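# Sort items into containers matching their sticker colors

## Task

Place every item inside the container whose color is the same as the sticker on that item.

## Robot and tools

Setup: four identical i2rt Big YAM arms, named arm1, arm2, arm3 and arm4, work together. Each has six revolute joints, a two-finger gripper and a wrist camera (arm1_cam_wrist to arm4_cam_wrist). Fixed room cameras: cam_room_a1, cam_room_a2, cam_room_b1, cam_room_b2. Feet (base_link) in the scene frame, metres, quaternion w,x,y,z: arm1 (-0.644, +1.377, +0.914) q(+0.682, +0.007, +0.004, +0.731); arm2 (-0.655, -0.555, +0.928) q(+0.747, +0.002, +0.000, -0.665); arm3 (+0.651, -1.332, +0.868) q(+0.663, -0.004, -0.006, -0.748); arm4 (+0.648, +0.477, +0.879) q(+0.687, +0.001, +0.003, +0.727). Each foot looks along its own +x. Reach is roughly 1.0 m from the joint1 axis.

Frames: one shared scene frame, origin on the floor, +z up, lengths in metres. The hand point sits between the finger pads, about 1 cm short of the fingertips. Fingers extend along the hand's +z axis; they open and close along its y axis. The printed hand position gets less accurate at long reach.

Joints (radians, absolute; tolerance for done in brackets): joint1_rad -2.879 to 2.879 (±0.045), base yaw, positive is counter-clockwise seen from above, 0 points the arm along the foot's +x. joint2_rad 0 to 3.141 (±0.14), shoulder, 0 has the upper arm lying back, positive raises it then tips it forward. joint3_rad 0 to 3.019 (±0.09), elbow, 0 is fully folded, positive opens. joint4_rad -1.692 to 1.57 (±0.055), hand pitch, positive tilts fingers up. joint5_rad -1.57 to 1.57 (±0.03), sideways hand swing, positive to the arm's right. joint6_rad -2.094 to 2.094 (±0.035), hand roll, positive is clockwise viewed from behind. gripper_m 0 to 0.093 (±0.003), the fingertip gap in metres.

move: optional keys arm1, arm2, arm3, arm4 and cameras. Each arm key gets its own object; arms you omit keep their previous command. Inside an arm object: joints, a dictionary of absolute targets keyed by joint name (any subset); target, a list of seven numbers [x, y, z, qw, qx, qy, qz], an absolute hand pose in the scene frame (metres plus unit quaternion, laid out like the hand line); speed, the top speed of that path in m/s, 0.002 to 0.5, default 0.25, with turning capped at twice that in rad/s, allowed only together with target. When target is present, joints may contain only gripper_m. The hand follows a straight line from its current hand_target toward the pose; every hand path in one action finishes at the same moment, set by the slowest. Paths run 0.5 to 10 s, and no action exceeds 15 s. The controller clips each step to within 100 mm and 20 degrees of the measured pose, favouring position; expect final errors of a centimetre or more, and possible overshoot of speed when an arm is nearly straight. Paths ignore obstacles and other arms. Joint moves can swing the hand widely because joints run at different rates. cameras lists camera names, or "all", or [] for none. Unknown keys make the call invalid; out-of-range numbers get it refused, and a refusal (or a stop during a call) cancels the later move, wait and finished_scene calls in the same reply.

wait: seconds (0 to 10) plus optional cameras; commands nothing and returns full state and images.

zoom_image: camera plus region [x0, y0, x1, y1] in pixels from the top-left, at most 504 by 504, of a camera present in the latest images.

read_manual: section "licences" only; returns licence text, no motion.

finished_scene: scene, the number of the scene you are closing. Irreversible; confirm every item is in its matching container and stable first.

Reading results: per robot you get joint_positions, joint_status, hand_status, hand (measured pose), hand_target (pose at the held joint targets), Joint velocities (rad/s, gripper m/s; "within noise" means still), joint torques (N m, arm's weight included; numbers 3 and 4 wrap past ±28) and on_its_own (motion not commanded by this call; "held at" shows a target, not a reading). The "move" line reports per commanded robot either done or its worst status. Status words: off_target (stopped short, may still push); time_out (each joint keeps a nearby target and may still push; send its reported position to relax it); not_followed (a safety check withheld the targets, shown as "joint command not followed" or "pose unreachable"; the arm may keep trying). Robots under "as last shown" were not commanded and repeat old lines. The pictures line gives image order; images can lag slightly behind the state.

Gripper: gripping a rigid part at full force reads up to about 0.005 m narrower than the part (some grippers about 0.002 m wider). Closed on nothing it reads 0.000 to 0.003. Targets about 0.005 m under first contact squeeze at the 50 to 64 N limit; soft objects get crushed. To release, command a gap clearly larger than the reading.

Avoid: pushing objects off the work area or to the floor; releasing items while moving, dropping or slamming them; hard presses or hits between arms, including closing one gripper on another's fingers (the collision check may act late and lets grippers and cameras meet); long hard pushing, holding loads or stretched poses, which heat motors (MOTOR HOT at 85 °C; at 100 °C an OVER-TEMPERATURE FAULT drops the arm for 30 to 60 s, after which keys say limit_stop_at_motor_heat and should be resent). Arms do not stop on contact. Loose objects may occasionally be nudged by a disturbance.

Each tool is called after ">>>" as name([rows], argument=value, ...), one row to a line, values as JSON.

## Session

>>> move(cameras=["cam_room_a1", "cam_room_a2", "cam_room_b1", "cam_room_b2"])

Scene clock: 0.00 s.
Joint torques (N m): no reading
Motor temperatures (°C): arm1=[20 23 28 23 21 21 21] | arm2=[23 24 27 22 22 20 23] | arm3=[24 23 24 23 24 23 23] | arm4=[22 22 25 22 24 21 24]
Heat: arm1: hottest joint3_rad 28 °C; arm2: hottest joint3_rad 27 °C; arm3: hottest joint1_rad 24 °C; arm4: hottest joint3_rad 25 °C.
Joint velocities: within noise
arm1.joint_positions: joint1_rad=+0.263 joint2_rad=+0.541 joint3_rad=+1.448 joint4_rad=-1.274 joint5_rad=+0.156 joint6_rad=+0.460 gripper_m=+0.09396
arm1.joint_status: not commanded
arm1.hand: x=-0.6722 y=+1.5689 z=+1.5123 quat_wxyz=(-0.269, +0.505, -0.648, -0.503) (m; scene frame)
arm1.hand_target: x=-0.6707 y=+1.5650 z=+1.5243 quat_wxyz=(-0.273, +0.499, -0.642, -0.514) (m; scene frame)
arm1.hand_status: not commanded
arm2.joint_positions: joint1_rad=+0.198 joint2_rad=+0.259 joint3_rad=+1.632 joint4_rad=-1.245 joint5_rad=-0.167 joint6_rad=+0.724 gripper_m=+0.09396
arm2.joint_status: not commanded
arm2.hand: x=-0.6328 y=-0.5393 z=+1.6268 quat_wxyz=(-0.736, -0.518, -0.413, +0.142) (m; scene frame)
arm2.hand_target: x=-0.6348 y=-0.5332 z=+1.6300 quat_wxyz=(-0.741, -0.512, -0.410, +0.144) (m; scene frame)
arm2.hand_status: not commanded
arm3.joint_positions: joint1_rad=-0.202 joint2_rad=+0.522 joint3_rad=+1.369 joint4_rad=-1.376 joint5_rad=-0.141 joint6_rad=+0.009 gripper_m=+0.09396
arm3.joint_status: not commanded
arm3.hand: x=+0.6122 y=-1.5130 z=+1.4112 quat_wxyz=(-0.346, -0.682, -0.528, +0.369) (m; scene frame)
arm3.hand_target: x=+0.6130 y=-1.5103 z=+1.4212 quat_wxyz=(-0.352, -0.676, -0.525, +0.378) (m; scene frame)
arm3.hand_status: not commanded
arm4.joint_positions: joint1_rad=+0.128 joint2_rad=+0.492 joint3_rad=+1.422 joint4_rad=-1.388 joint5_rad=-0.180 joint6_rad=-0.624 gripper_m=+0.09396
arm4.joint_status: not commanded
arm4.hand: x=+0.5903 y=+0.6373 z=+1.4468 quat_wxyz=(-0.401, +0.802, -0.272, -0.348) (m; scene frame)
arm4.hand_target: x=+0.5910 y=+0.6334 z=+1.4564 quat_wxyz=(-0.410, +0.797, -0.269, -0.353) (m; scene frame)
arm4.hand_status: not commanded
pictures: cam_room_a1, cam_room_a2, cam_room_b1, cam_room_b2
Images, in order (width x height): cam_room_a1 672x504, cam_room_a2 672x504, cam_room_b1 672x504, cam_room_b2 672x504.

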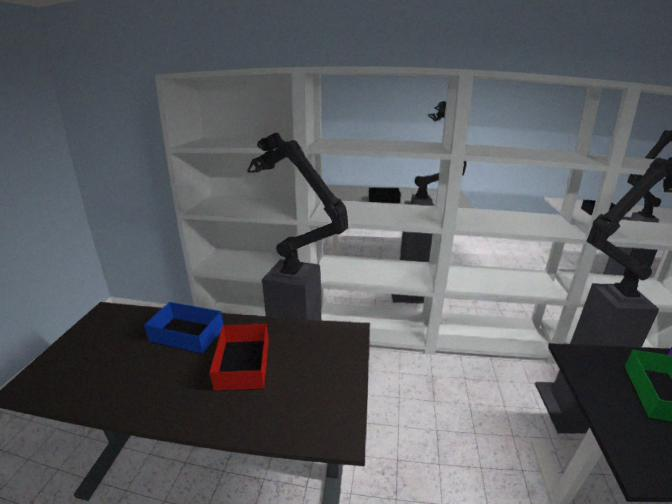

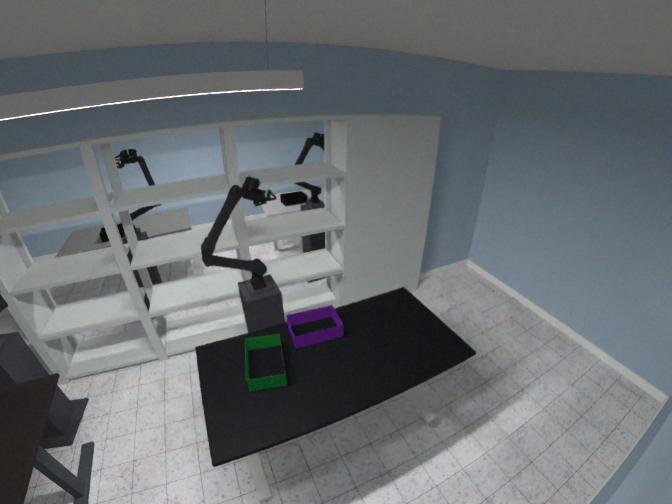

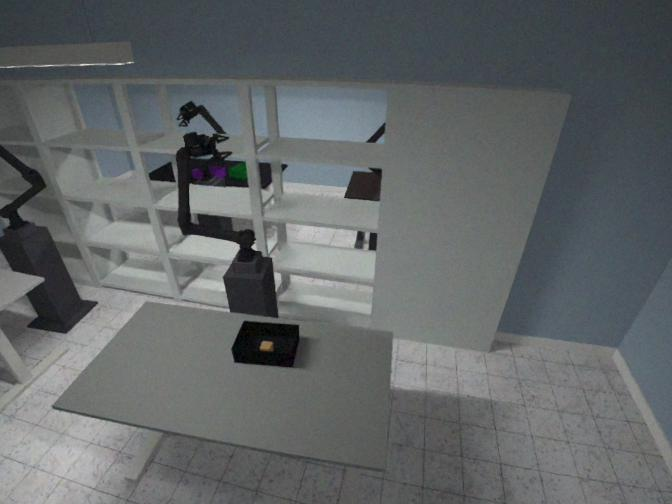

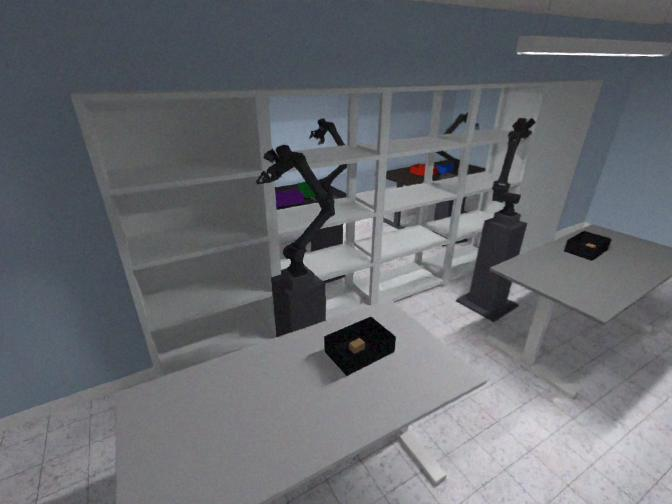

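>>> zoom_image(camera="cam_room_b1", region=[220, 305, 320, 380])

>>> zoom_image(camera="cam_room_b2", region=[310, 310, 410, 385])

>>> zoom_image(camera="cam_room_b2", region=[550, 220, 630, 280])

>>> zoom_image(camera="cam_room_a1", region=[130, 290, 290, 400])

Scaled by 5.040.

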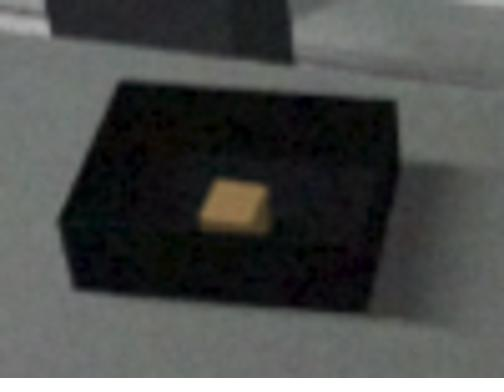

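Scaled by 5.040.

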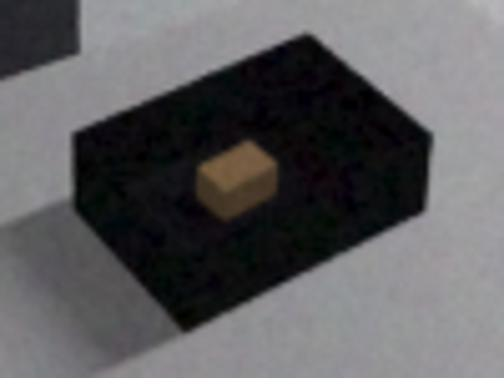

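Scaled by 6.300.

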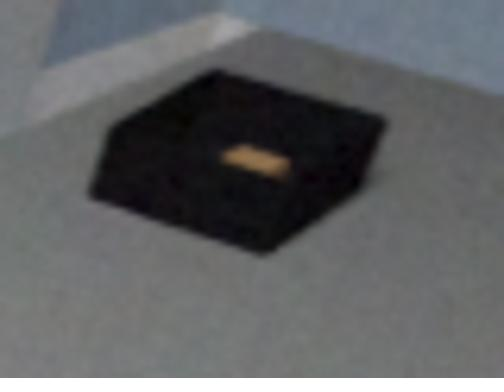

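Scaled by 3.150.

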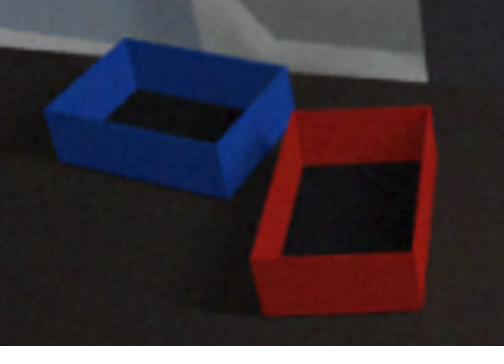

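>>> move(arm1={"joints": {"joint1_rad": 1.57, "joint2_rad": 0.8, "joint3_rad": 1.5, "joint4_rad": -1.65, "joint5_rad": 0, "joint6_rad": 0, "gripper_m": 0.072}}, arm2={"joints": {"joint1_rad": -1.57, "joint2_rad": 0.8, "joint3_rad": 1.5, "joint4_rad": -1.65, "joint5_rad": 0, "joint6_rad": 0, "gripper_m": 0.072}}, arm3={"joints": {"joint1_rad": 1.57, "joint2_rad": 0.8, "joint3_rad": 1.5, "joint4_rad": -1.65, "joint5_rad": 0, "joint6_rad": 0, "gripper_m": 0.072}}, arm4={"joints": {"joint1_rad": -1.57, "joint2_rad": 0.8, "joint3_rad": 1.5, "joint4_rad": -1.65, "joint5_rad": 0, "joint6_rad": 0, "gripper_m": 0.072}}, cameras=["arm1_cam_wrist", "arm2_cam_wrist", "arm3_cam_wrist", "arm4_cam_wrist"])

Scene clock: 15.17 s.
Joint torques (N m): arm1=[-1.32 1.08 11.06 0.99 0.1 -0.05] | arm2=[0.44 -2.55 10.62 1.37 -0.06 -0.08] | arm3=[2.02 -1.67 9.89 0.8 0.11 -0.11] | arm4=[0.32 -1.61 8.81 0.54 0.06 0.16]
Motor temperatures (°C): arm1=[20 23 29 23 21 21 21] | arm2=[23 24 27 22 22 20 23] | arm3=[24 23 26 23 24 23 23] | arm4=[22 22 26 22 24 21 24]
Heat: arm1: hottest joint3_rad 29 °C; arm2: hottest joint3_rad 27 °C; arm3: hottest joint3_rad 26 °C; arm4: hottest joint3_rad 26 °C.
move: arm1 done; arm2 done; arm3 done; arm4 done
Joint velocities: within noise
arm1.joint_positions: joint1_rad=+1.562 joint2_rad=+0.801 joint3_rad=+1.479 joint4_rad=-1.641 joint5_rad=-0.001 joint6_rad=+0.007 gripper_m=+0.07207
arm1.joint_status: all done
arm1.hand: x=-0.8807 y=+1.3615 z=+1.4052 quat_wxyz=(+0.009, +0.952, +0.026, -0.306) (m; scene frame)
arm1.hand_target: x=-0.8773 y=+1.3601 z=+1.4131 quat_wxyz=(+0.009, +0.949, +0.033, -0.312) (m; scene frame)
arm1.hand_status: not commanded
arm2.joint_positions: joint1_rad=-1.565 joint2_rad=+0.803 joint3_rad=+1.488 joint4_rad=-1.636 joint5_rad=+0.001 joint6_rad=+0.015 gripper_m=+0.07209
arm2.joint_status: all done
arm2.hand: x=-0.9007 y=-0.5864 z=+1.4190 quat_wxyz=(-0.019, -0.951, -0.052, +0.303) (m; scene frame)
arm2.hand_target: x=-0.8963 y=-0.5848 z=+1.4232 quat_wxyz=(-0.017, -0.951, -0.056, +0.304) (m; scene frame)
arm2.hand_status: not commanded
arm3.joint_positions: joint1_rad=+1.559 joint2_rad=+0.805 joint3_rad=+1.478 joint4_rad=-1.641 joint5_rad=-0.002 joint6_rad=+0.006 gripper_m=+0.07207
arm3.joint_status: all done
arm3.hand: x=+0.8945 y=-1.3577 z=+1.3542 quat_wxyz=(-0.297, -0.064, -0.952, +0.024) (m; scene frame)
arm3.hand_target: x=+0.8904 y=-1.3546 z=+1.3636 quat_wxyz=(-0.306, -0.056, -0.950, +0.025) (m; scene frame)
arm3.hand_status: not commanded
arm4.joint_positions: joint1_rad=-1.566 joint2_rad=+0.805 joint3_rad=+1.482 joint4_rad=-1.638 joint5_rad=+0.001 joint6_rad=-0.013 gripper_m=+0.07211
arm4.joint_status: all done
arm4.hand: x=+0.8966 y=+0.4935 z=+1.3662 quat_wxyz=(-0.298, +0.036, -0.954, -0.005) (m; scene frame)
arm4.hand_target: x=+0.8917 y=+0.4924 z=+1.3736 quat_wxyz=(-0.303, +0.028, -0.953, -0.007) (m; scene frame)
arm4.hand_status: not commanded
pictures: arm1_cam_wrist, arm2_cam_wrist, arm3_cam_wrist, arm4_cam_wrist
Images, in order (width x height): arm1_cam_wrist 672x504, arm2_cam_wrist 672x504, arm3_cam_wrist 672x504, arm4_cam_wrist 672x504.

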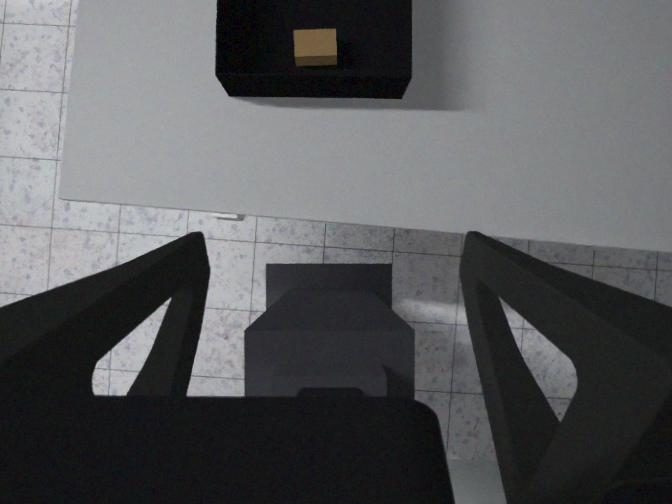

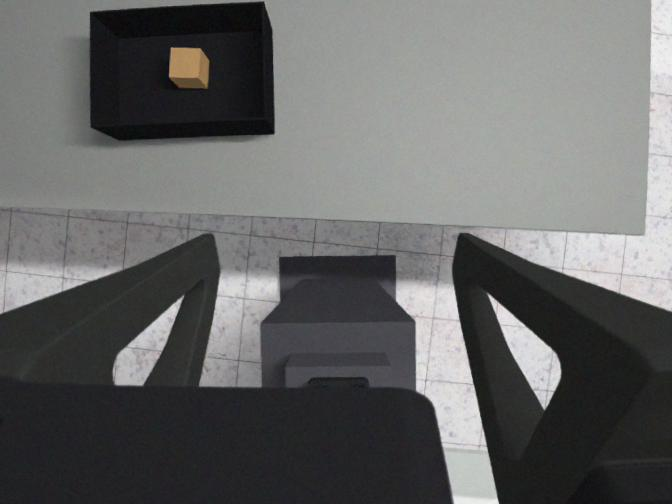

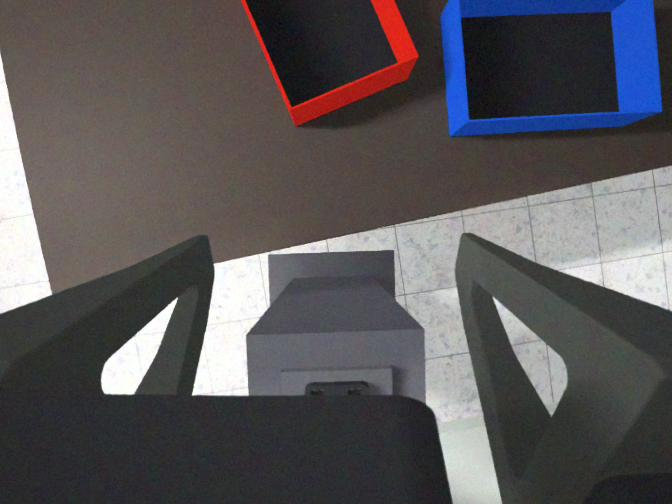

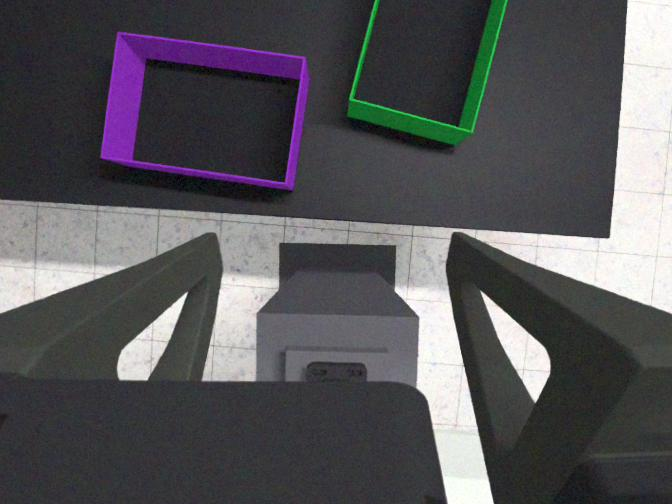

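>>> zoom_image(camera="arm1_cam_wrist", region=[200, 0, 430, 110])

>>> zoom_image(camera="arm2_cam_wrist", region=[80, 0, 290, 150])

Scaled by 2.191.

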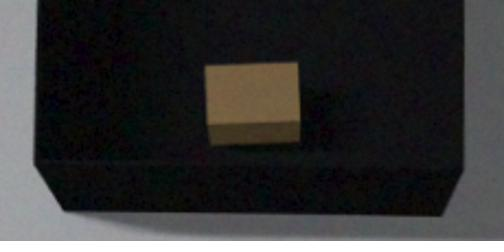

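Scaled by 2.400.

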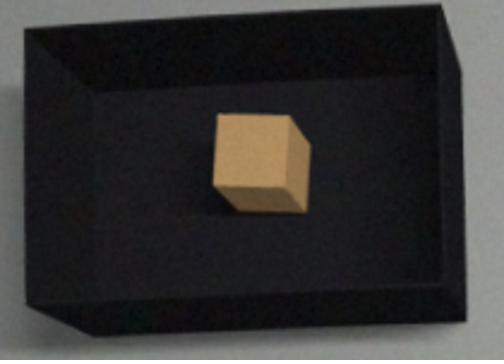

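>>> move(arm1={"target": [-1.32, 1.307, 0.98, -0.0006, -0.9992, -0.0349, 0.01744], "speed": 0.25}, arm2={"target": [-1.249, -0.873, 0.98, -0.00107, -0.9980, -0.0610, 0.01742], "speed": 0.25}, cameras=["arm1_cam_wrist", "arm2_cam_wrist"])

Scene clock: 68.00 s.
Joint torques (N m): arm1=[-1.38 -19.08 15.32 -0.17 -0.06 0.11] | arm2=[1.49 -22.77 14.69 0.14 -0.13 0.21] | arm3=[2.02 -1.61 9.91 0.83 0.11 -0.11] | arm4=[0.62 -1.49 8.72 0.51 0.07 0.19]
Motor temperatures (°C): arm1=[20 23 33 23 21 21 21] | arm2=[23 24 32 22 22 20 23] | arm3=[24 23 27 23 24 23 23] | arm4=[22 22 33 22 24 21 24]
Heat: arm1: hottest joint3_rad 33 °C; arm2: hottest joint3_rad 32 °C; arm3: hottest joint3_rad 27 °C; arm4: hottest joint3_rad 33 °C.
move: arm1 off_target; arm2 off_target
Joint velocities: within noise
arm1.joint_positions: joint1_rad=+1.594 joint2_rad=+2.217 joint3_rad=+1.916 joint4_rad=-1.300 joint5_rad=-0.002 joint6_rad=+0.025 gripper_m=+0.07207
arm1.joint_status: not commanded
arm1.hand: x=-1.3020 y=+1.3168 z=+0.9570 quat_wxyz=(-0.002, +0.999, +0.033, +0.007) (m; scene frame)
arm1.hand_target: x=-1.3186 y=+1.3071 z=+0.9803 quat_wxyz=(+0.001, +0.999, +0.035, -0.018) (m; scene frame)
arm1.hand_status: off_target (0.031 m and 2.8 deg from the pose sent, 0.614 m and 33.7 deg at the start)
arm2.joint_positions: joint1_rad=-1.201 joint2_rad=+2.165 joint3_rad=+1.861 joint4_rad=-1.253 joint5_rad=+0.014 joint6_rad=+0.357 gripper_m=+0.07209
arm2.joint_status: not commanded
arm2.hand: x=-1.2381 y=-0.8605 z=+0.9721 quat_wxyz=(+0.005, -0.998, -0.064, +0.008) (m; scene frame)
arm2.hand_target: x=-1.2483 y=-0.8727 z=+0.9802 quat_wxyz=(-0.001, -0.998, -0.061, +0.018) (m; scene frame)
arm2.hand_status: off_target (0.018 m and 1.3 deg from the pose sent, 0.629 m and 33.3 deg at the start)
arm3, arm4: as last shown
pictures: arm1_cam_wrist, arm2_cam_wrist
Images, in order (width x height): arm1_cam_wrist 672x504, arm2_cam_wrist 672x504.

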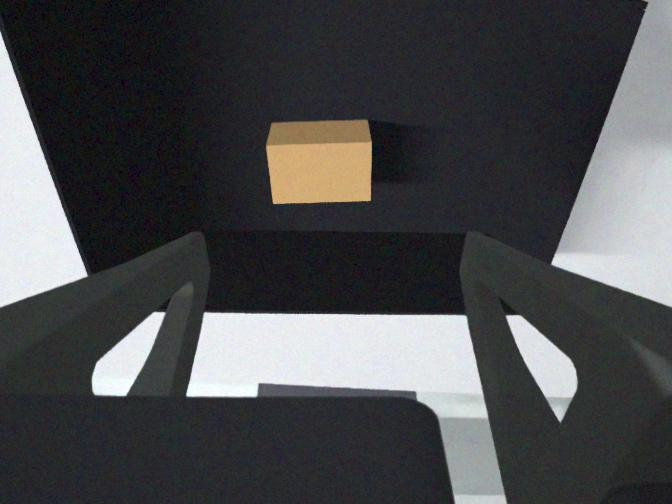

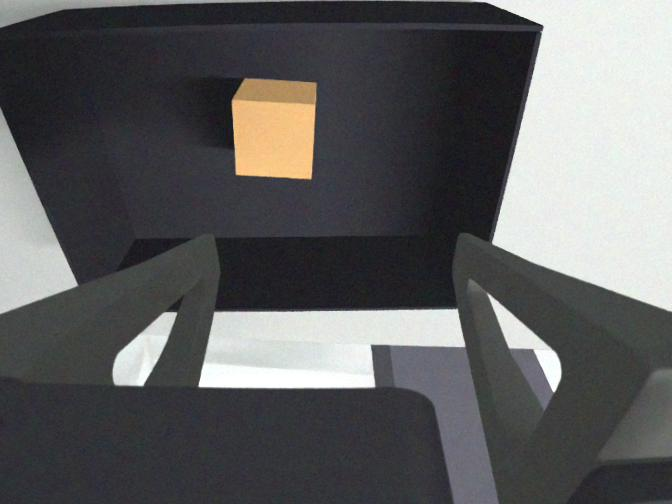

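>>> move(arm1={"target": [-1.235, 1.18, 0.93, -0.01067, -0.952, -0.0332, 0.3052], "speed": 0.25}, arm2={"target": [-1.175, -1.02, 0.93, -0.0187, -0.9519, -0.0582, 0.3049], "speed": 0.25}, cameras=["arm1_cam_wrist", "arm2_cam_wrist"])

Scene clock: 113.93 s.
Joint torques (N m): arm1=[-2.08 -16.5 8.94 1.91 0.17 0.1] | arm2=[0.15 -22.83 8.65 2.36 0.5 0.22] | arm3=[2.02 -1.61 9.94 0.81 0.11 -0.11] | arm4=[0.91 -1.85 8.85 0.54 0.09 0.19]
Motor temperatures (°C): arm1=[20 26 38 23 21 21 21] | arm2=[23 25 34 22 22 20 23] | arm3=[24 23 28 23 24 23 23] | arm4=[21 22 35 22 24 21 24]
Heat: arm1: hottest joint3_rad 38 °C; arm2: hottest joint3_rad 34 °C; arm3: hottest joint3_rad 28 °C; arm4: hottest joint3_rad 35 °C.
move: arm1 off_target; arm2 done
Joint velocities: within noise
arm1.joint_positions: joint1_rad=+1.873 joint2_rad=+1.919 joint3_rad=+1.149 joint4_rad=-0.262 joint5_rad=+0.163 joint6_rad=+0.241 gripper_m=+0.07206
arm1.joint_status: not commanded
arm1.hand: x=-1.2261 y=+1.1813 z=+0.9105 quat_wxyz=(+0.003, +0.958, +0.041, -0.284) (m; scene frame)
arm1.hand_target: x=-1.2347 y=+1.1801 z=+0.9299 quat_wxyz=(+0.011, +0.952, +0.033, -0.305) (m; scene frame)
arm1.hand_status: off_target (0.021 m and 2.9 deg from the pose sent, 0.155 m and 36.4 deg at the start)
arm2.joint_positions: joint1_rad=-0.858 joint2_rad=+2.086 joint3_rad=+1.494 joint4_rad=-0.480 joint5_rad=+0.380 joint6_rad=+0.587 gripper_m=+0.07209
arm2.joint_status: not commanded
arm2.hand: x=-1.1721 y=-1.0258 z=+0.9335 quat_wxyz=(-0.017, -0.951, -0.070, +0.302) (m; scene frame)
arm2.hand_target: x=-1.1750 y=-1.0199 z=+0.9301 quat_wxyz=(-0.019, -0.951, -0.058, +0.304) (m; scene frame)
arm2.hand_status: done (0.007 m and 1.4 deg from the pose sent, 0.177 m and 34.6 deg at the start)
arm3, arm4: as last shown
pictures: arm1_cam_wrist, arm2_cam_wrist
Images, in order (width x height): arm1_cam_wrist 672x504, arm2_cam_wrist 672x504.

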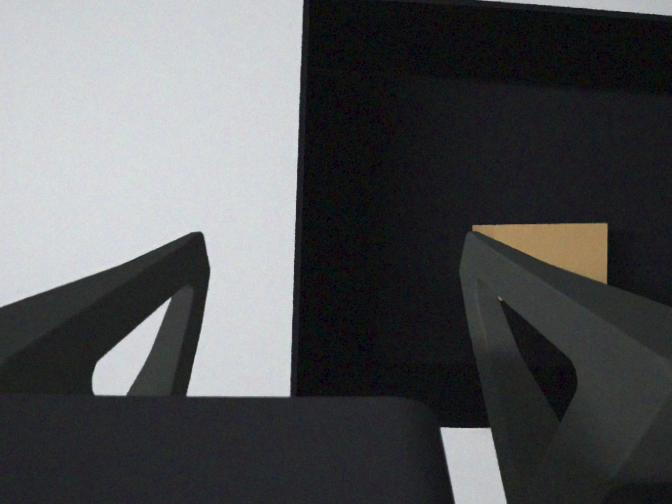

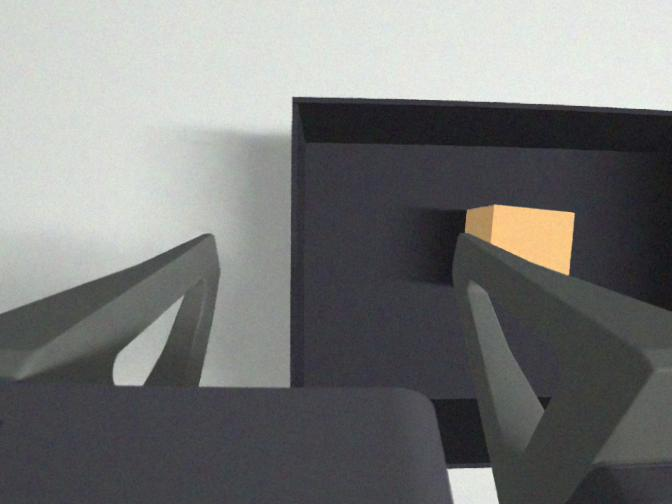

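>>> move(arm1={"target": [-1.145, 1.175, 0.93, -0.01067, -0.952, -0.0332, 0.3052], "speed": 0.25}, arm2={"target": [-1.085, -1.01, 0.93, -0.0187, -0.9519, -0.0582, 0.3049], "speed": 0.25}, cameras=["arm1_cam_wrist", "arm2_cam_wrist"])

Scene clock: 120.57 s.
Joint torques (N m): arm1=[-1.55 -12.92 8.51 1.85 0.24 0.12] | arm2=[0.15 -21.3 8.29 2.24 0.54 0.2] | arm3=[2.02 -1.61 9.89 0.8 0.11 -0.11] | arm4=[0.67 -1.73 8.69 0.36 0.1 0.14]
Motor temperatures (°C): arm1=[20 26 37 23 21 21 21] | arm2=[23 26 34 22 22 20 23] | arm3=[24 23 29 23 24 23 23] | arm4=[21 22 35 22 24 21 24]
Heat: arm1: hottest joint3_rad 37 °C; arm2: hottest joint3_rad 34 °C; arm3: hottest joint3_rad 29 °C; arm4: hottest joint3_rad 35 °C.
move: arm1 off_target; arm2 done
Joint velocities: within noise
arm1.joint_positions: joint1_rad=+1.953 joint2_rad=+1.749 joint3_rad=+0.900 joint4_rad=-0.190 joint5_rad=+0.208 joint6_rad=+0.312 gripper_m=+0.07206
arm1.joint_status: not commanded
arm1.hand: x=-1.1374 y=+1.1779 z=+0.9170 quat_wxyz=(+0.003, +0.957, +0.040, -0.288) (m; scene frame)
arm1.hand_target: x=-1.1448 y=+1.1751 z=+0.9301 quat_wxyz=(+0.011, +0.952, +0.033, -0.305) (m; scene frame)
arm1.hand_status: off_target (0.015 m and 2.4 deg from the pose sent, 0.084 m and 2.8 deg at the start)
arm2.joint_positions: joint1_rad=-0.750 joint2_rad=+1.967 joint3_rad=+1.263 joint4_rad=-0.426 joint5_rad=+0.430 joint6_rad=+0.690 gripper_m=+0.07209
arm2.joint_status: not commanded
arm2.hand: x=-1.0803 y=-1.0127 z=+0.9244 quat_wxyz=(-0.011, -0.952, -0.072, +0.297) (m; scene frame)
arm2.hand_target: x=-1.0851 y=-1.0100 z=+0.9301 quat_wxyz=(-0.019, -0.951, -0.058, +0.304) (m; scene frame)
arm2.hand_status: done (0.008 m and 2.0 deg from the pose sent, 0.088 m and 1.4 deg at the start)
arm3, arm4: as last shown
pictures: arm1_cam_wrist, arm2_cam_wrist
Images, in order (width x height): arm1_cam_wrist 672x504, arm2_cam_wrist 672x504.

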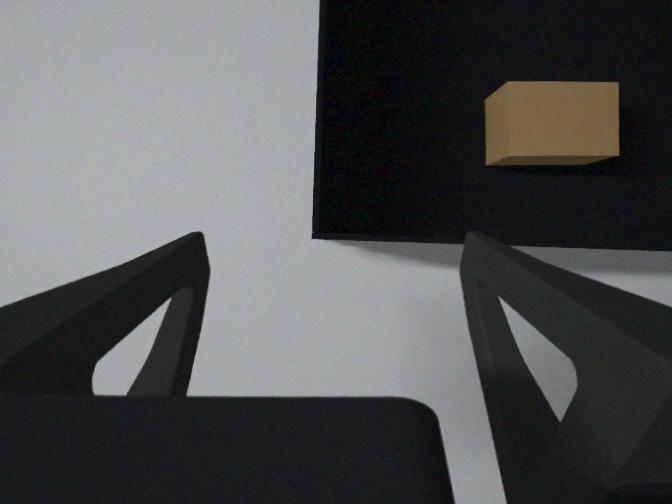

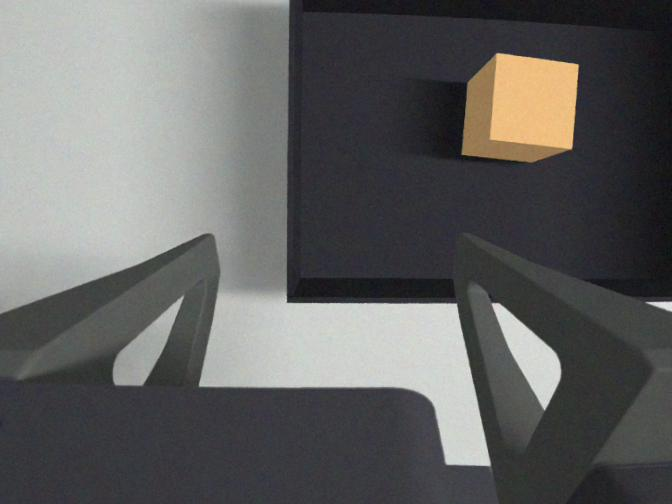

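>>> move(arm1={"target": [-1.236, 1.307, 0.98, -0.00645, -0.98808, -0.0431, 0.1477], "speed": 0.2, "joints": {"gripper_m": 0.093}}, arm2={"target": [-1.180, -0.903, 0.97, -0.00387, -0.98868, -0.02589, 0.14775], "speed": 0.2}, cameras=["arm1_cam_wrist", "arm2_cam_wrist"])

Scene clock: 154.27 s.
Joint torques (N m): arm1=[-0.91 -13.16 14.35 0.59 -0.02 -0.05] | arm2=[1.44 -19.43 13.49 0.66 0.02 -0.07] | arm3=[1.96 -1.61 9.94 0.77 0.11 -0.11] | arm4=[0.62 -1.26 8.79 0.51 0.07 0.16]
Motor temperatures (°C): arm1=[20 25 34 23 21 21 21] | arm2=[23 28 33 22 22 20 23] | arm3=[24 23 29 23 24 23 23] | arm4=[21 22 36 22 24 21 24]
Heat: arm1: hottest joint3_rad 34 °C; arm2: hottest joint3_rad 33 °C; arm3: hottest joint3_rad 29 °C; arm4: hottest joint3_rad 36 °C.
move: arm1 off_target; arm2 off_target
Joint velocities: arm1=[within noise] | arm2=[0.005 0.044 0.012 0.017 0.081 0.007 0] | arm3=[within noise] | arm4=[within noise]
arm1.joint_positions: joint1_rad=+1.617 joint2_rad=+1.839 joint3_rad=+1.305 joint4_rad=-0.782 joint5_rad=+0.007 joint6_rad=+0.041 gripper_m=+0.09294
arm1.joint_status: all done
arm1.hand: x=-1.2174 y=+1.3126 z=+0.9679 quat_wxyz=(+0.005, +0.990, +0.036, -0.134) (m; scene frame)
arm1.hand_target: x=-1.2352 y=+1.3072 z=+0.9804 quat_wxyz=(+0.006, +0.988, +0.043, -0.148) (m; scene frame)
arm1.hand_status: off_target (0.023 m and 1.8 deg from the pose sent, 0.174 m and 16.4 deg at the start)
arm2.joint_positions: joint1_rad=-1.066 joint2_rad=+1.942 joint3_rad=+1.435 joint4_rad=-0.825 joint5_rad=+0.163 joint6_rad=+0.571 gripper_m=+0.07209
arm2.joint_status: not commanded
arm2.hand: x=-1.1710 y=-0.8901 z=+0.9628 quat_wxyz=(+0.001, -0.990, -0.015, +0.143) (m; scene frame)
arm2.hand_target: x=-1.1796 y=-0.9027 z=+0.9702 quat_wxyz=(-0.004, -0.989, -0.026, +0.148) (m; scene frame)
arm2.hand_status: off_target (0.017 m and 1.5 deg from the pose sent, 0.155 m and 18.4 deg at the start)
arm3, arm4: as last shown
pictures: arm1_cam_wrist, arm2_cam_wrist
Images, in order (width x height): arm1_cam_wrist 672x504, arm2_cam_wrist 672x504.

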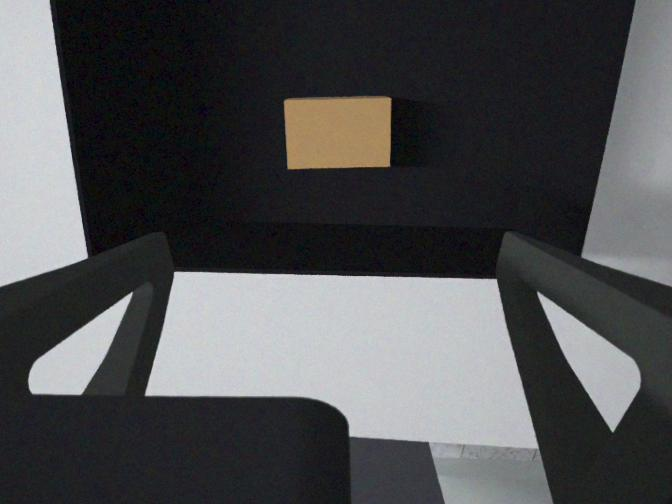

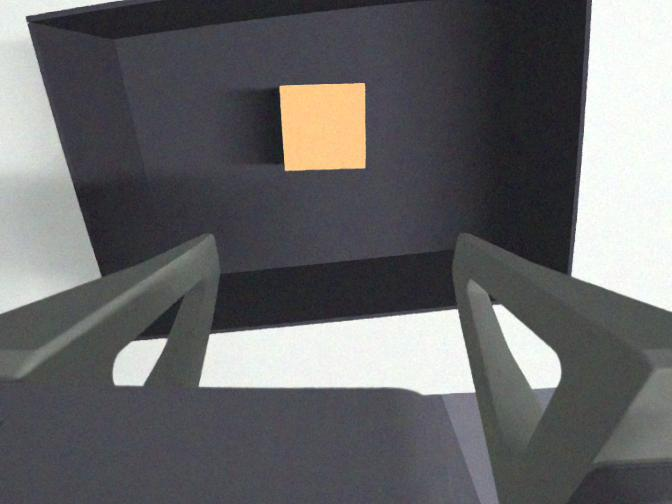

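>>> move(arm1={"target": [-1.250, 1.310, 0.875, -0.00812, -0.98753, -0.05435, 0.14758], "speed": 0.15}, arm2={"target": [-1.190, -0.910, 0.865, -0.00645, -0.98808, -0.0431, 0.1477], "speed": 0.15}, cameras=["arm1_cam_wrist", "arm2_cam_wrist"])

Scene clock: 168.00 s.
Joint torques (N m): arm1=[-2.49 -15.15 10.03 1.44 -0.04 -0.08] | arm2=[1.03 -20.01 10.41 1.84 0.01 -0.06] | arm3=[2.14 -1.55 9.92 0.8 0.11 -0.11] | arm4=[0.44 -1.32 8.79 0.53 0.06 0.16]
Motor temperatures (°C): arm1=[20 26 36 23 21 21 21] | arm2=[23 28 33 22 22 20 23] | arm3=[24 23 29 23 24 23 23] | arm4=[21 22 36 22 24 21 24]
Heat: arm1: hottest joint3_rad 36 °C; arm2: hottest joint3_rad 33 °C; arm3: hottest joint3_rad 29 °C; arm4: hottest joint3_rad 36 °C.
move: arm1 off_target; arm2 off_target
Joint velocities: within noise
arm1.joint_positions: joint1_rad=+1.617 joint2_rad=+2.031 joint3_rad=+1.305 joint4_rad=-0.589 joint5_rad=-0.002 joint6_rad=+0.010 gripper_m=+0.09294
arm1.joint_status: not commanded
arm1.hand: x=-1.2391 y=+1.3089 z=+0.8712 quat_wxyz=(+0.007, +0.989, +0.053, -0.135) (m; scene frame)
arm1.hand_target: x=-1.2498 y=+1.3101 z=+0.8751 quat_wxyz=(+0.008, +0.988, +0.054, -0.148) (m; scene frame)
arm1.hand_status: off_target (0.012 m and 1.5 deg from the pose sent, 0.098 m and 2.6 deg at the start)
arm2.joint_positions: joint1_rad=-1.066 joint2_rad=+2.108 joint3_rad=+1.435 joint4_rad=-0.648 joint5_rad=+0.153 joint6_rad=+0.535 gripper_m=+0.07209
arm2.joint_status: not commanded
arm2.hand: x=-1.1852 y=-0.9021 z=+0.8726 quat_wxyz=(-0.003, -0.989, -0.034, +0.145) (m; scene frame)
arm2.hand_target: x=-1.1897 y=-0.9098 z=+0.8651 quat_wxyz=(-0.006, -0.988, -0.043, +0.148) (m; scene frame)
arm2.hand_status: off_target (0.012 m and 1.2 deg from the pose sent, 0.102 m and 3.4 deg at the start)
arm3, arm4: as last shown
pictures: arm1_cam_wrist, arm2_cam_wrist
Images, in order (width x height): arm1_cam_wrist 672x504, arm2_cam_wrist 672x504.

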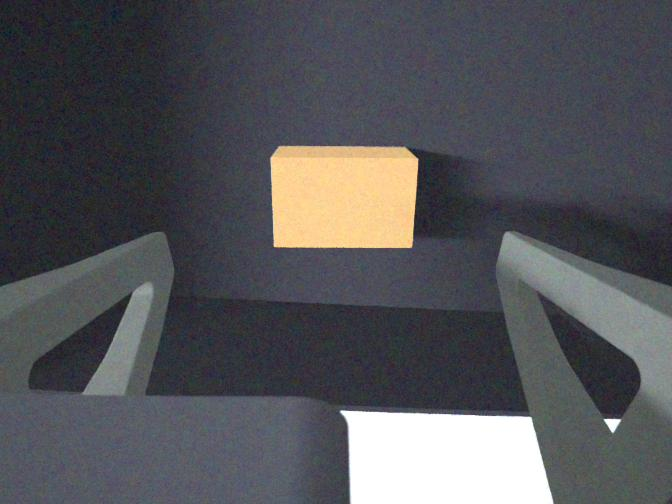

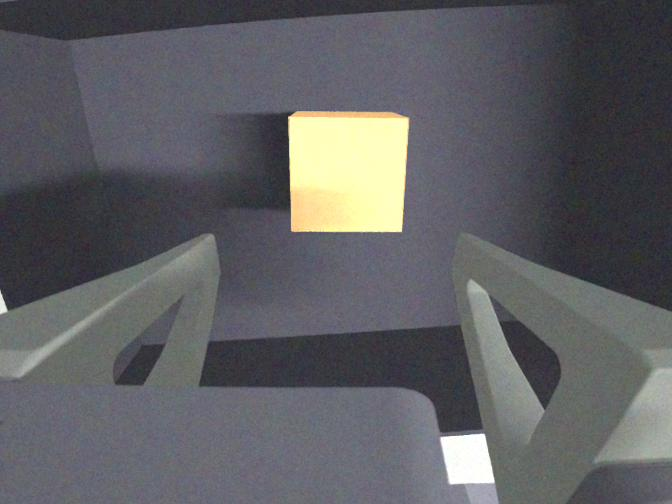

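>>> move(arm1={"target": [-1.243, 1.3145, 0.80, -0.00812, -0.98753, -0.05435, 0.14758], "speed": 0.12}, arm2={"target": [-1.1925, -0.9035, 0.79, -0.00645, -0.98808, -0.0431, 0.1477], "speed": 0.12}, cameras=["arm1_cam_wrist", "arm2_cam_wrist"])

Scene clock: 176.77 s.
Joint torques (N m): arm1=[-2.37 -15.62 7.54 1.37 -0.07 -0.1] | arm2=[0.32 -20.42 8.73 1.91 0 -0.07] | arm3=[2.02 -1.73 9.92 0.77 0.12 -0.11] | arm4=[0.73 -1.49 8.68 0.44 0.06 0.15]
Motor temperatures (°C): arm1=[20 26 35 23 21 21 21] | arm2=[23 28 33 22 22 20 23] | arm3=[24 23 29 23 24 23 23] | arm4=[21 22 36 22 24 21 24]
Heat: arm1: hottest joint3_rad 35 °C; arm2: hottest joint3_rad 33 °C; arm3: hottest joint3_rad 29 °C; arm4: hottest joint3_rad 36 °C.
move: arm1 done; arm2 off_target
Joint velocities: within noise
arm1.joint_positions: joint1_rad=+1.617 joint2_rad=+2.156 joint3_rad=+1.277 joint4_rad=-0.424 joint5_rad=-0.003 joint6_rad=+0.004 gripper_m=+0.09294
arm1.joint_status: not commanded
arm1.hand: x=-1.2382 y=+1.3091 z=+0.8008 quat_wxyz=(+0.008, +0.988, +0.055, -0.141) (m; scene frame)
arm1.hand_target: x=-1.2429 y=+1.3146 z=+0.8001 quat_wxyz=(+0.008, +0.988, +0.054, -0.148) (m; scene frame)
arm1.hand_status: done (0.007 m and 0.8 deg from the pose sent, 0.072 m and 1.5 deg at the start)
arm2.joint_positions: joint1_rad=-1.066 joint2_rad=+2.237 joint3_rad=+1.435 joint4_rad=-0.507 joint5_rad=+0.150 joint6_rad=+0.524 gripper_m=+0.07209
arm2.joint_status: not commanded
arm2.hand: x=-1.1890 y=-0.9053 z=+0.8024 quat_wxyz=(-0.007, -0.988, -0.039, +0.149) (m; scene frame)
arm2.hand_target: x=-1.1921 y=-0.9033 z=+0.7901 quat_wxyz=(-0.006, -0.988, -0.043, +0.148) (m; scene frame)
arm2.hand_status: off_target (0.013 m and 0.5 deg from the pose sent, 0.083 m and 1.2 deg at the start)
arm3, arm4: as last shown
pictures: arm1_cam_wrist, arm2_cam_wrist
Images, in order (width x height): arm1_cam_wrist 672x504, arm2_cam_wrist 672x504.

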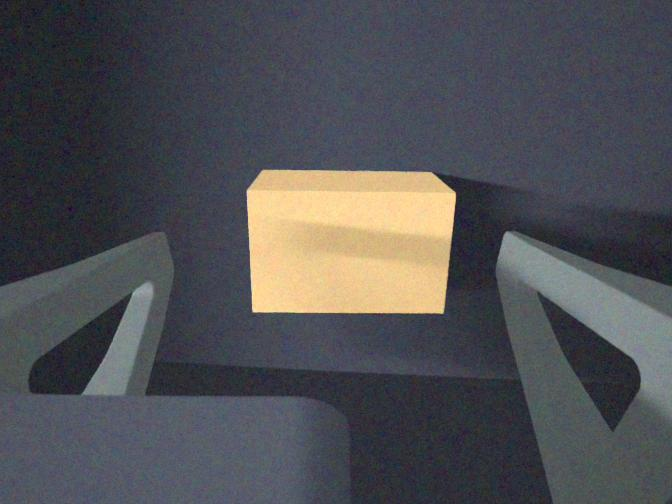

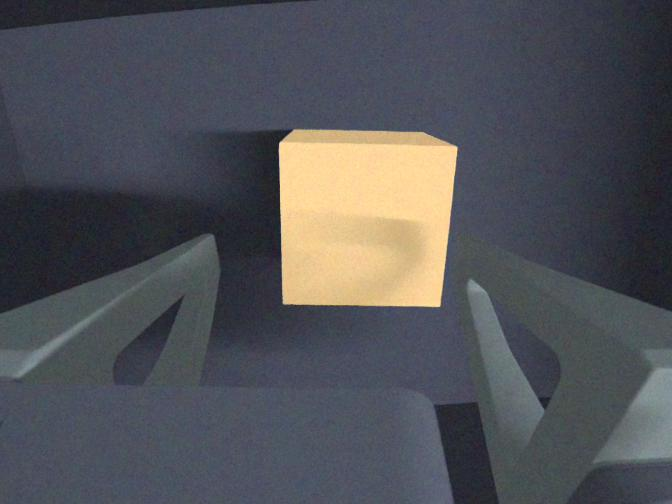

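>>> move(arm1={"target": [-1.240, 1.325, 0.790, -0.00812, -0.98753, -0.05435, 0.14758], "speed": 0.1}, arm2={"target": [-1.1925, -0.887, 0.79, -0.00645, -0.98808, -0.0431, 0.1477], "speed": 0.1, "joints": {"gripper_m": 0.08}}, cameras=["arm1_cam_wrist", "arm2_cam_wrist"])

Scene clock: 192.07 s.
Joint torques (N m): arm1=[-2.49 -14.51 7.25 1.48 -0.06 -0.09] | arm2=[0.44 -21.6 7.01 1.94 -0.01 -0.08] | arm3=[2.02 -1.79 9.88 0.79 0.11 -0.11] | arm4=[0.62 -1.38 8.75 0.46 0.11 0.14]
Motor temperatures (°C): arm1=[20 26 34 23 21 21 21] | arm2=[23 28 32 22 22 20 23] | arm3=[24 23 29 23 24 23 23] | arm4=[21 21 36 22 24 21 24]
Heat: arm1: hottest joint3_rad 34 °C; arm2: hottest joint3_rad 32 °C; arm3: hottest joint3_rad 29 °C; arm4: hottest joint3_rad 36 °C.
move: arm1 off_target; arm2 done
Joint velocities: within noise
arm1.joint_positions: joint1_rad=+1.596 joint2_rad=+2.156 joint3_rad=+1.269 joint4_rad=-0.398 joint5_rad=-0.009 joint6_rad=-0.014 gripper_m=+0.09294
arm1.joint_status: not commanded
arm1.hand: x=-1.2411 y=+1.3202 z=+0.7997 quat_wxyz=(+0.008, +0.987, +0.054, -0.150) (m; scene frame)
arm1.hand_target: x=-1.2399 y=+1.3249 z=+0.7903 quat_wxyz=(+0.008, +0.988, +0.054, -0.148) (m; scene frame)
arm1.hand_status: off_target (0.011 m and 0.2 deg from the pose sent, 0.019 m and 0.8 deg at the start)
arm2.joint_positions: joint1_rad=-1.091 joint2_rad=+2.237 joint3_rad=+1.420 joint4_rad=-0.487 joint5_rad=+0.144 joint6_rad=+0.502 gripper_m=+0.07990
arm2.joint_status: all done
arm2.hand: x=-1.1944 y=-0.8911 z=+0.7986 quat_wxyz=(-0.007, -0.988, -0.037, +0.150) (m; scene frame)
arm2.hand_target: x=-1.1923 y=-0.8869 z=+0.7900 quat_wxyz=(-0.006, -0.988, -0.043, +0.147) (m; scene frame)
arm2.hand_status: done (0.010 m and 0.7 deg from the pose sent, 0.022 m and 0.5 deg at the start)
arm3, arm4: as last shown
pictures: arm1_cam_wrist, arm2_cam_wrist
Images, in order (width x height): arm1_cam_wrist 672x504, arm2_cam_wrist 672x504.

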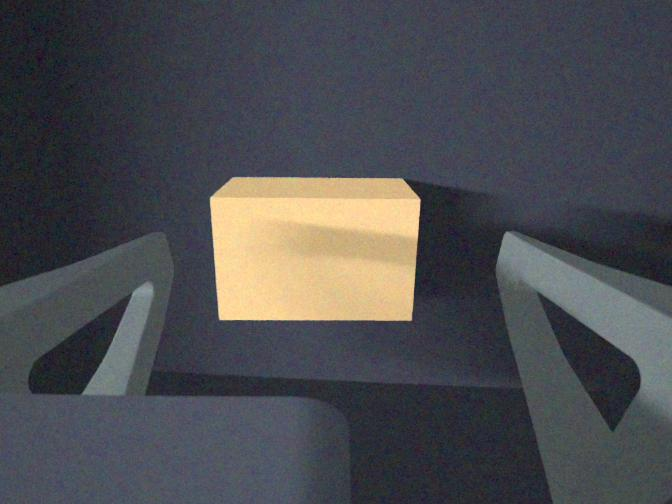

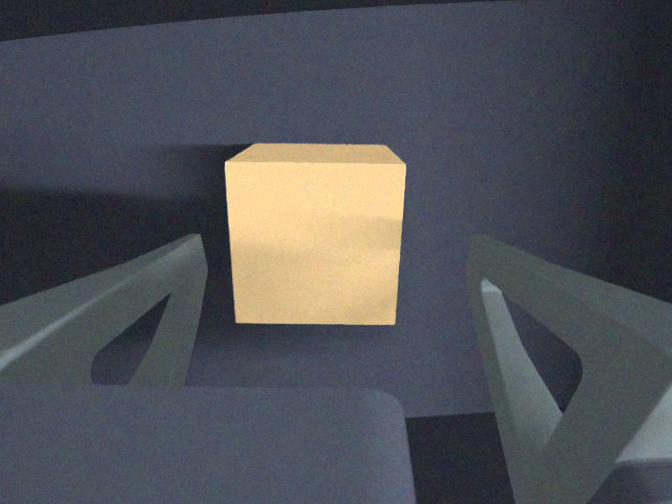

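>>> move(arm1={"target": [-1.237, 1.309, 0.752, -0.00812, -0.98753, -0.05435, 0.14758], "speed": 0.08}, arm2={"target": [-1.189, -0.902, 0.752, -0.00645, -0.98808, -0.0431, 0.1477], "speed": 0.08}, cameras=["arm1_cam_wrist", "arm2_cam_wrist"])

Scene clock: 201.73 s.
Joint torques (N m): arm1=[-1.26 -15.33 6.74 1.4 0.08 0.1] | arm2=[1.26 -20.54 9.35 1.81 0.28 0.15] | arm3=[2.08 -1.73 9.94 0.81 0.11 -0.11] | arm4=[0.09 -1.55 8.87 0.51 0.07 0.16]
Motor temperatures (°C): arm1=[20 26 33 23 21 21 21] | arm2=[23 28 32 22 22 20 23] | arm3=[24 23 29 23 24 23 23] | arm4=[21 21 36 22 24 21 24]
Heat: arm1: hottest joint3_rad 33 °C; arm2: hottest joint3_rad 32 °C; arm3: hottest joint3_rad 29 °C; arm4: hottest joint3_rad 36 °C.
move: arm1 done; arm2 off_target
Joint velocities: within noise
arm1.joint_positions: joint1_rad=+1.609 joint2_rad=+2.242 joint3_rad=+1.269 joint4_rad=-0.326 joint5_rad=-0.005 joint6_rad=-0.001 gripper_m=+0.09294
arm1.joint_status: not commanded
arm1.hand: x=-1.2347 y=+1.3140 z=+0.7555 quat_wxyz=(+0.008, +0.988, +0.054, -0.143) (m; scene frame)
arm1.hand_target: x=-1.2369 y=+1.3089 z=+0.7521 quat_wxyz=(+0.008, +0.988, +0.055, -0.148) (m; scene frame)
arm1.hand_status: done (0.007 m and 0.5 deg from the pose sent, 0.049 m and 0.2 deg at the start)
arm2.joint_positions: joint1_rad=-1.078 joint2_rad=+2.305 joint3_rad=+1.420 joint4_rad=-0.437 joint5_rad=+0.144 joint6_rad=+0.501 gripper_m=+0.07990
arm2.joint_status: not commanded
arm2.hand: x=-1.1843 y=-0.8937 z=+0.7603 quat_wxyz=(-0.003, -0.989, -0.045, +0.142) (m; scene frame)
arm2.hand_target: x=-1.1885 y=-0.9017 z=+0.7521 quat_wxyz=(-0.006, -0.988, -0.043, +0.148) (m; scene frame)
arm2.hand_status: off_target (0.013 m and 0.8 deg from the pose sent, 0.048 m and 0.7 deg at the start)
arm3.joint_positions: joint1_rad=+1.559 joint2_rad=+0.805 joint3_rad=+1.478 joint4_rad=-1.641 joint5_rad=-0.002 joint6_rad=+0.006 gripper_m=+0.07207
arm3.joint_status: not commanded
arm3.hand: x=+0.8945 y=-1.3577 z=+1.3542 quat_wxyz=(-0.297, -0.064, -0.952, +0.024) (m; scene frame)
arm3.hand_target: x=+0.8904 y=-1.3546 z=+1.3636 quat_wxyz=(-0.306, -0.056, -0.950, +0.025) (m; scene frame)
arm3.hand_status: not commanded
arm4.joint_positions: joint1_rad=-1.566 joint2_rad=+0.805 joint3_rad=+1.482 joint4_rad=-1.638 joint5_rad=+0.001 joint6_rad=-0.013 gripper_m=+0.07211
arm4.joint_status: not commanded
arm4.hand: x=+0.8966 y=+0.4935 z=+1.3662 quat_wxyz=(-0.298, +0.036, -0.954, -0.005) (m; scene frame)
arm4.hand_target: x=+0.8917 y=+0.4924 z=+1.3736 quat_wxyz=(-0.303, +0.028, -0.953, -0.007) (m; scene frame)
arm4.hand_status: not commanded
pictures: arm1_cam_wrist, arm2_cam_wrist
Images, in order (width x height): arm1_cam_wrist 672x504, arm2_cam_wrist 672x504.

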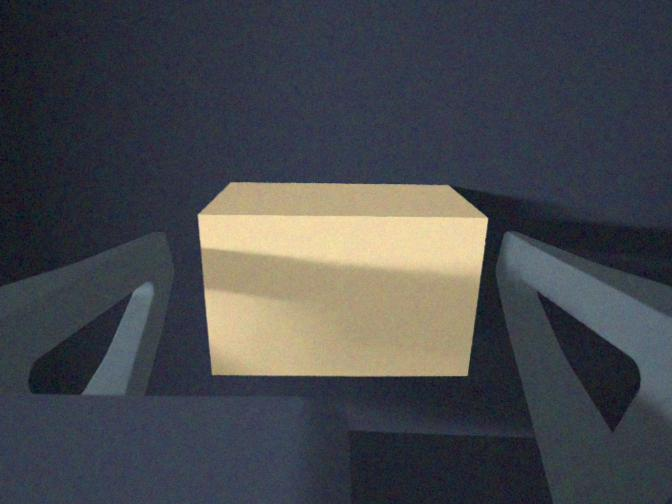

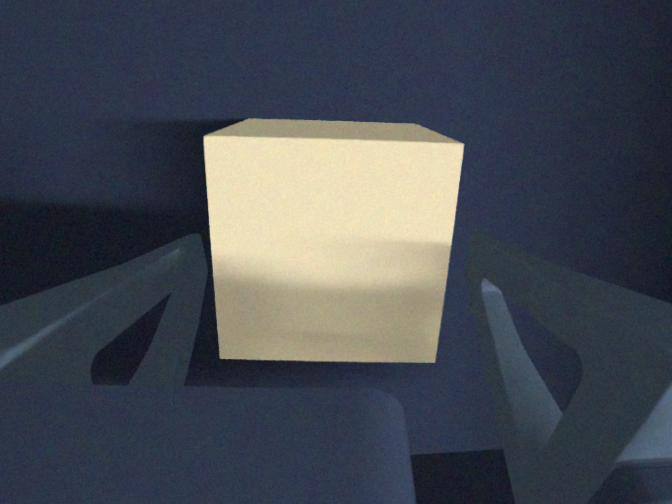

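>>> move(arm1={"joints": {"gripper_m": 0.060}}, arm2={"joints": {"gripper_m": 0.042}}, cameras=["arm1_cam_wrist", "arm2_cam_wrist"])

Scene clock: 207.87 s.
Joint torques (N m): arm1=[-1.14 -15.5 6.98 1.54 0.08 0.08] | arm2=[1.26 -20.25 9.26 1.81 0.25 0.15] | arm3=[1.9 -1.67 9.91 0.84 0.11 -0.11] | arm4=[0.56 -1.49 8.81 0.38 0.05 0.17]
Motor temperatures (°C): arm1=[20 26 33 23 21 21 21] | arm2=[23 28 32 22 22 20 23] | arm3=[24 23 29 23 24 23 23] | arm4=[21 21 36 22 24 21 24]
Heat: arm1: hottest joint3_rad 33 °C; arm2: hottest joint3_rad 32 °C; arm3: hottest joint3_rad 29 °C; arm4: hottest joint3_rad 36 °C.
move: arm1 off_target; arm2 off_target
Joint velocities: within noise
arm1.joint_positions: joint1_rad=+1.609 joint2_rad=+2.242 joint3_rad=+1.269 joint4_rad=-0.326 joint5_rad=-0.004 joint6_rad=-0.001 gripper_m=+0.06846
arm1.joint_status: gripper_m off_target (ended at +0.06849, target +0.06000)
arm1.hand: x=-1.2347 y=+1.3141 z=+0.7555 quat_wxyz=(+0.007, +0.988, +0.054, -0.143) (m; scene frame)
arm1.hand_target: x=-1.2369 y=+1.3089 z=+0.7521 quat_wxyz=(+0.008, +0.988, +0.054, -0.148) (m; scene frame)
arm1.hand_status: not commanded
arm2.joint_positions: joint1_rad=-1.078 joint2_rad=+2.305 joint3_rad=+1.420 joint4_rad=-0.437 joint5_rad=+0.145 joint6_rad=+0.501 gripper_m=+0.05280
arm2.joint_status: gripper_m off_target (ended at +0.05283, target +0.04200)
arm2.hand: x=-1.1844 y=-0.8936 z=+0.7603 quat_wxyz=(-0.003, -0.989, -0.045, +0.142) (m; scene frame)
arm2.hand_target: x=-1.1886 y=-0.9017 z=+0.7521 quat_wxyz=(-0.006, -0.988, -0.043, +0.148) (m; scene frame)
arm2.hand_status: not commanded
arm3, arm4: as last shown
pictures: arm1_cam_wrist, arm2_cam_wrist
Images, in order (width x height): arm1_cam_wrist 672x504, arm2_cam_wrist 672x504.

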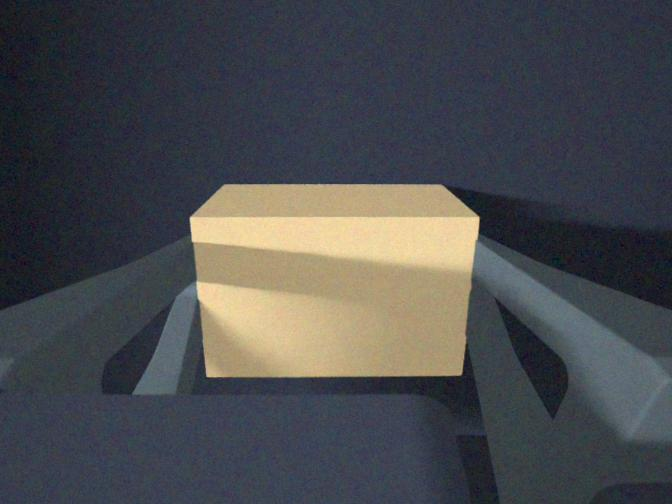

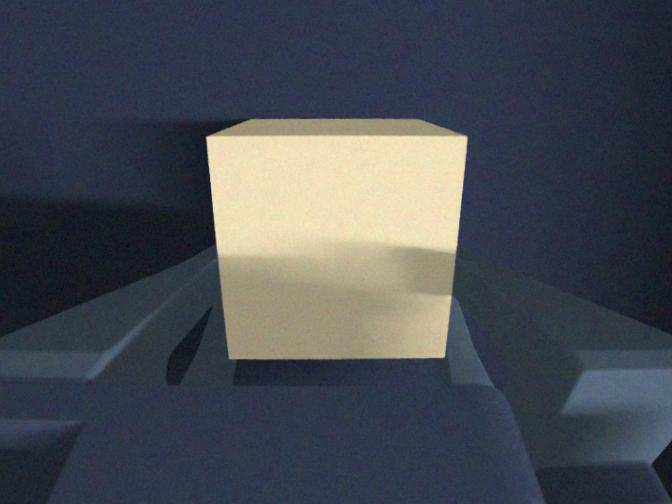

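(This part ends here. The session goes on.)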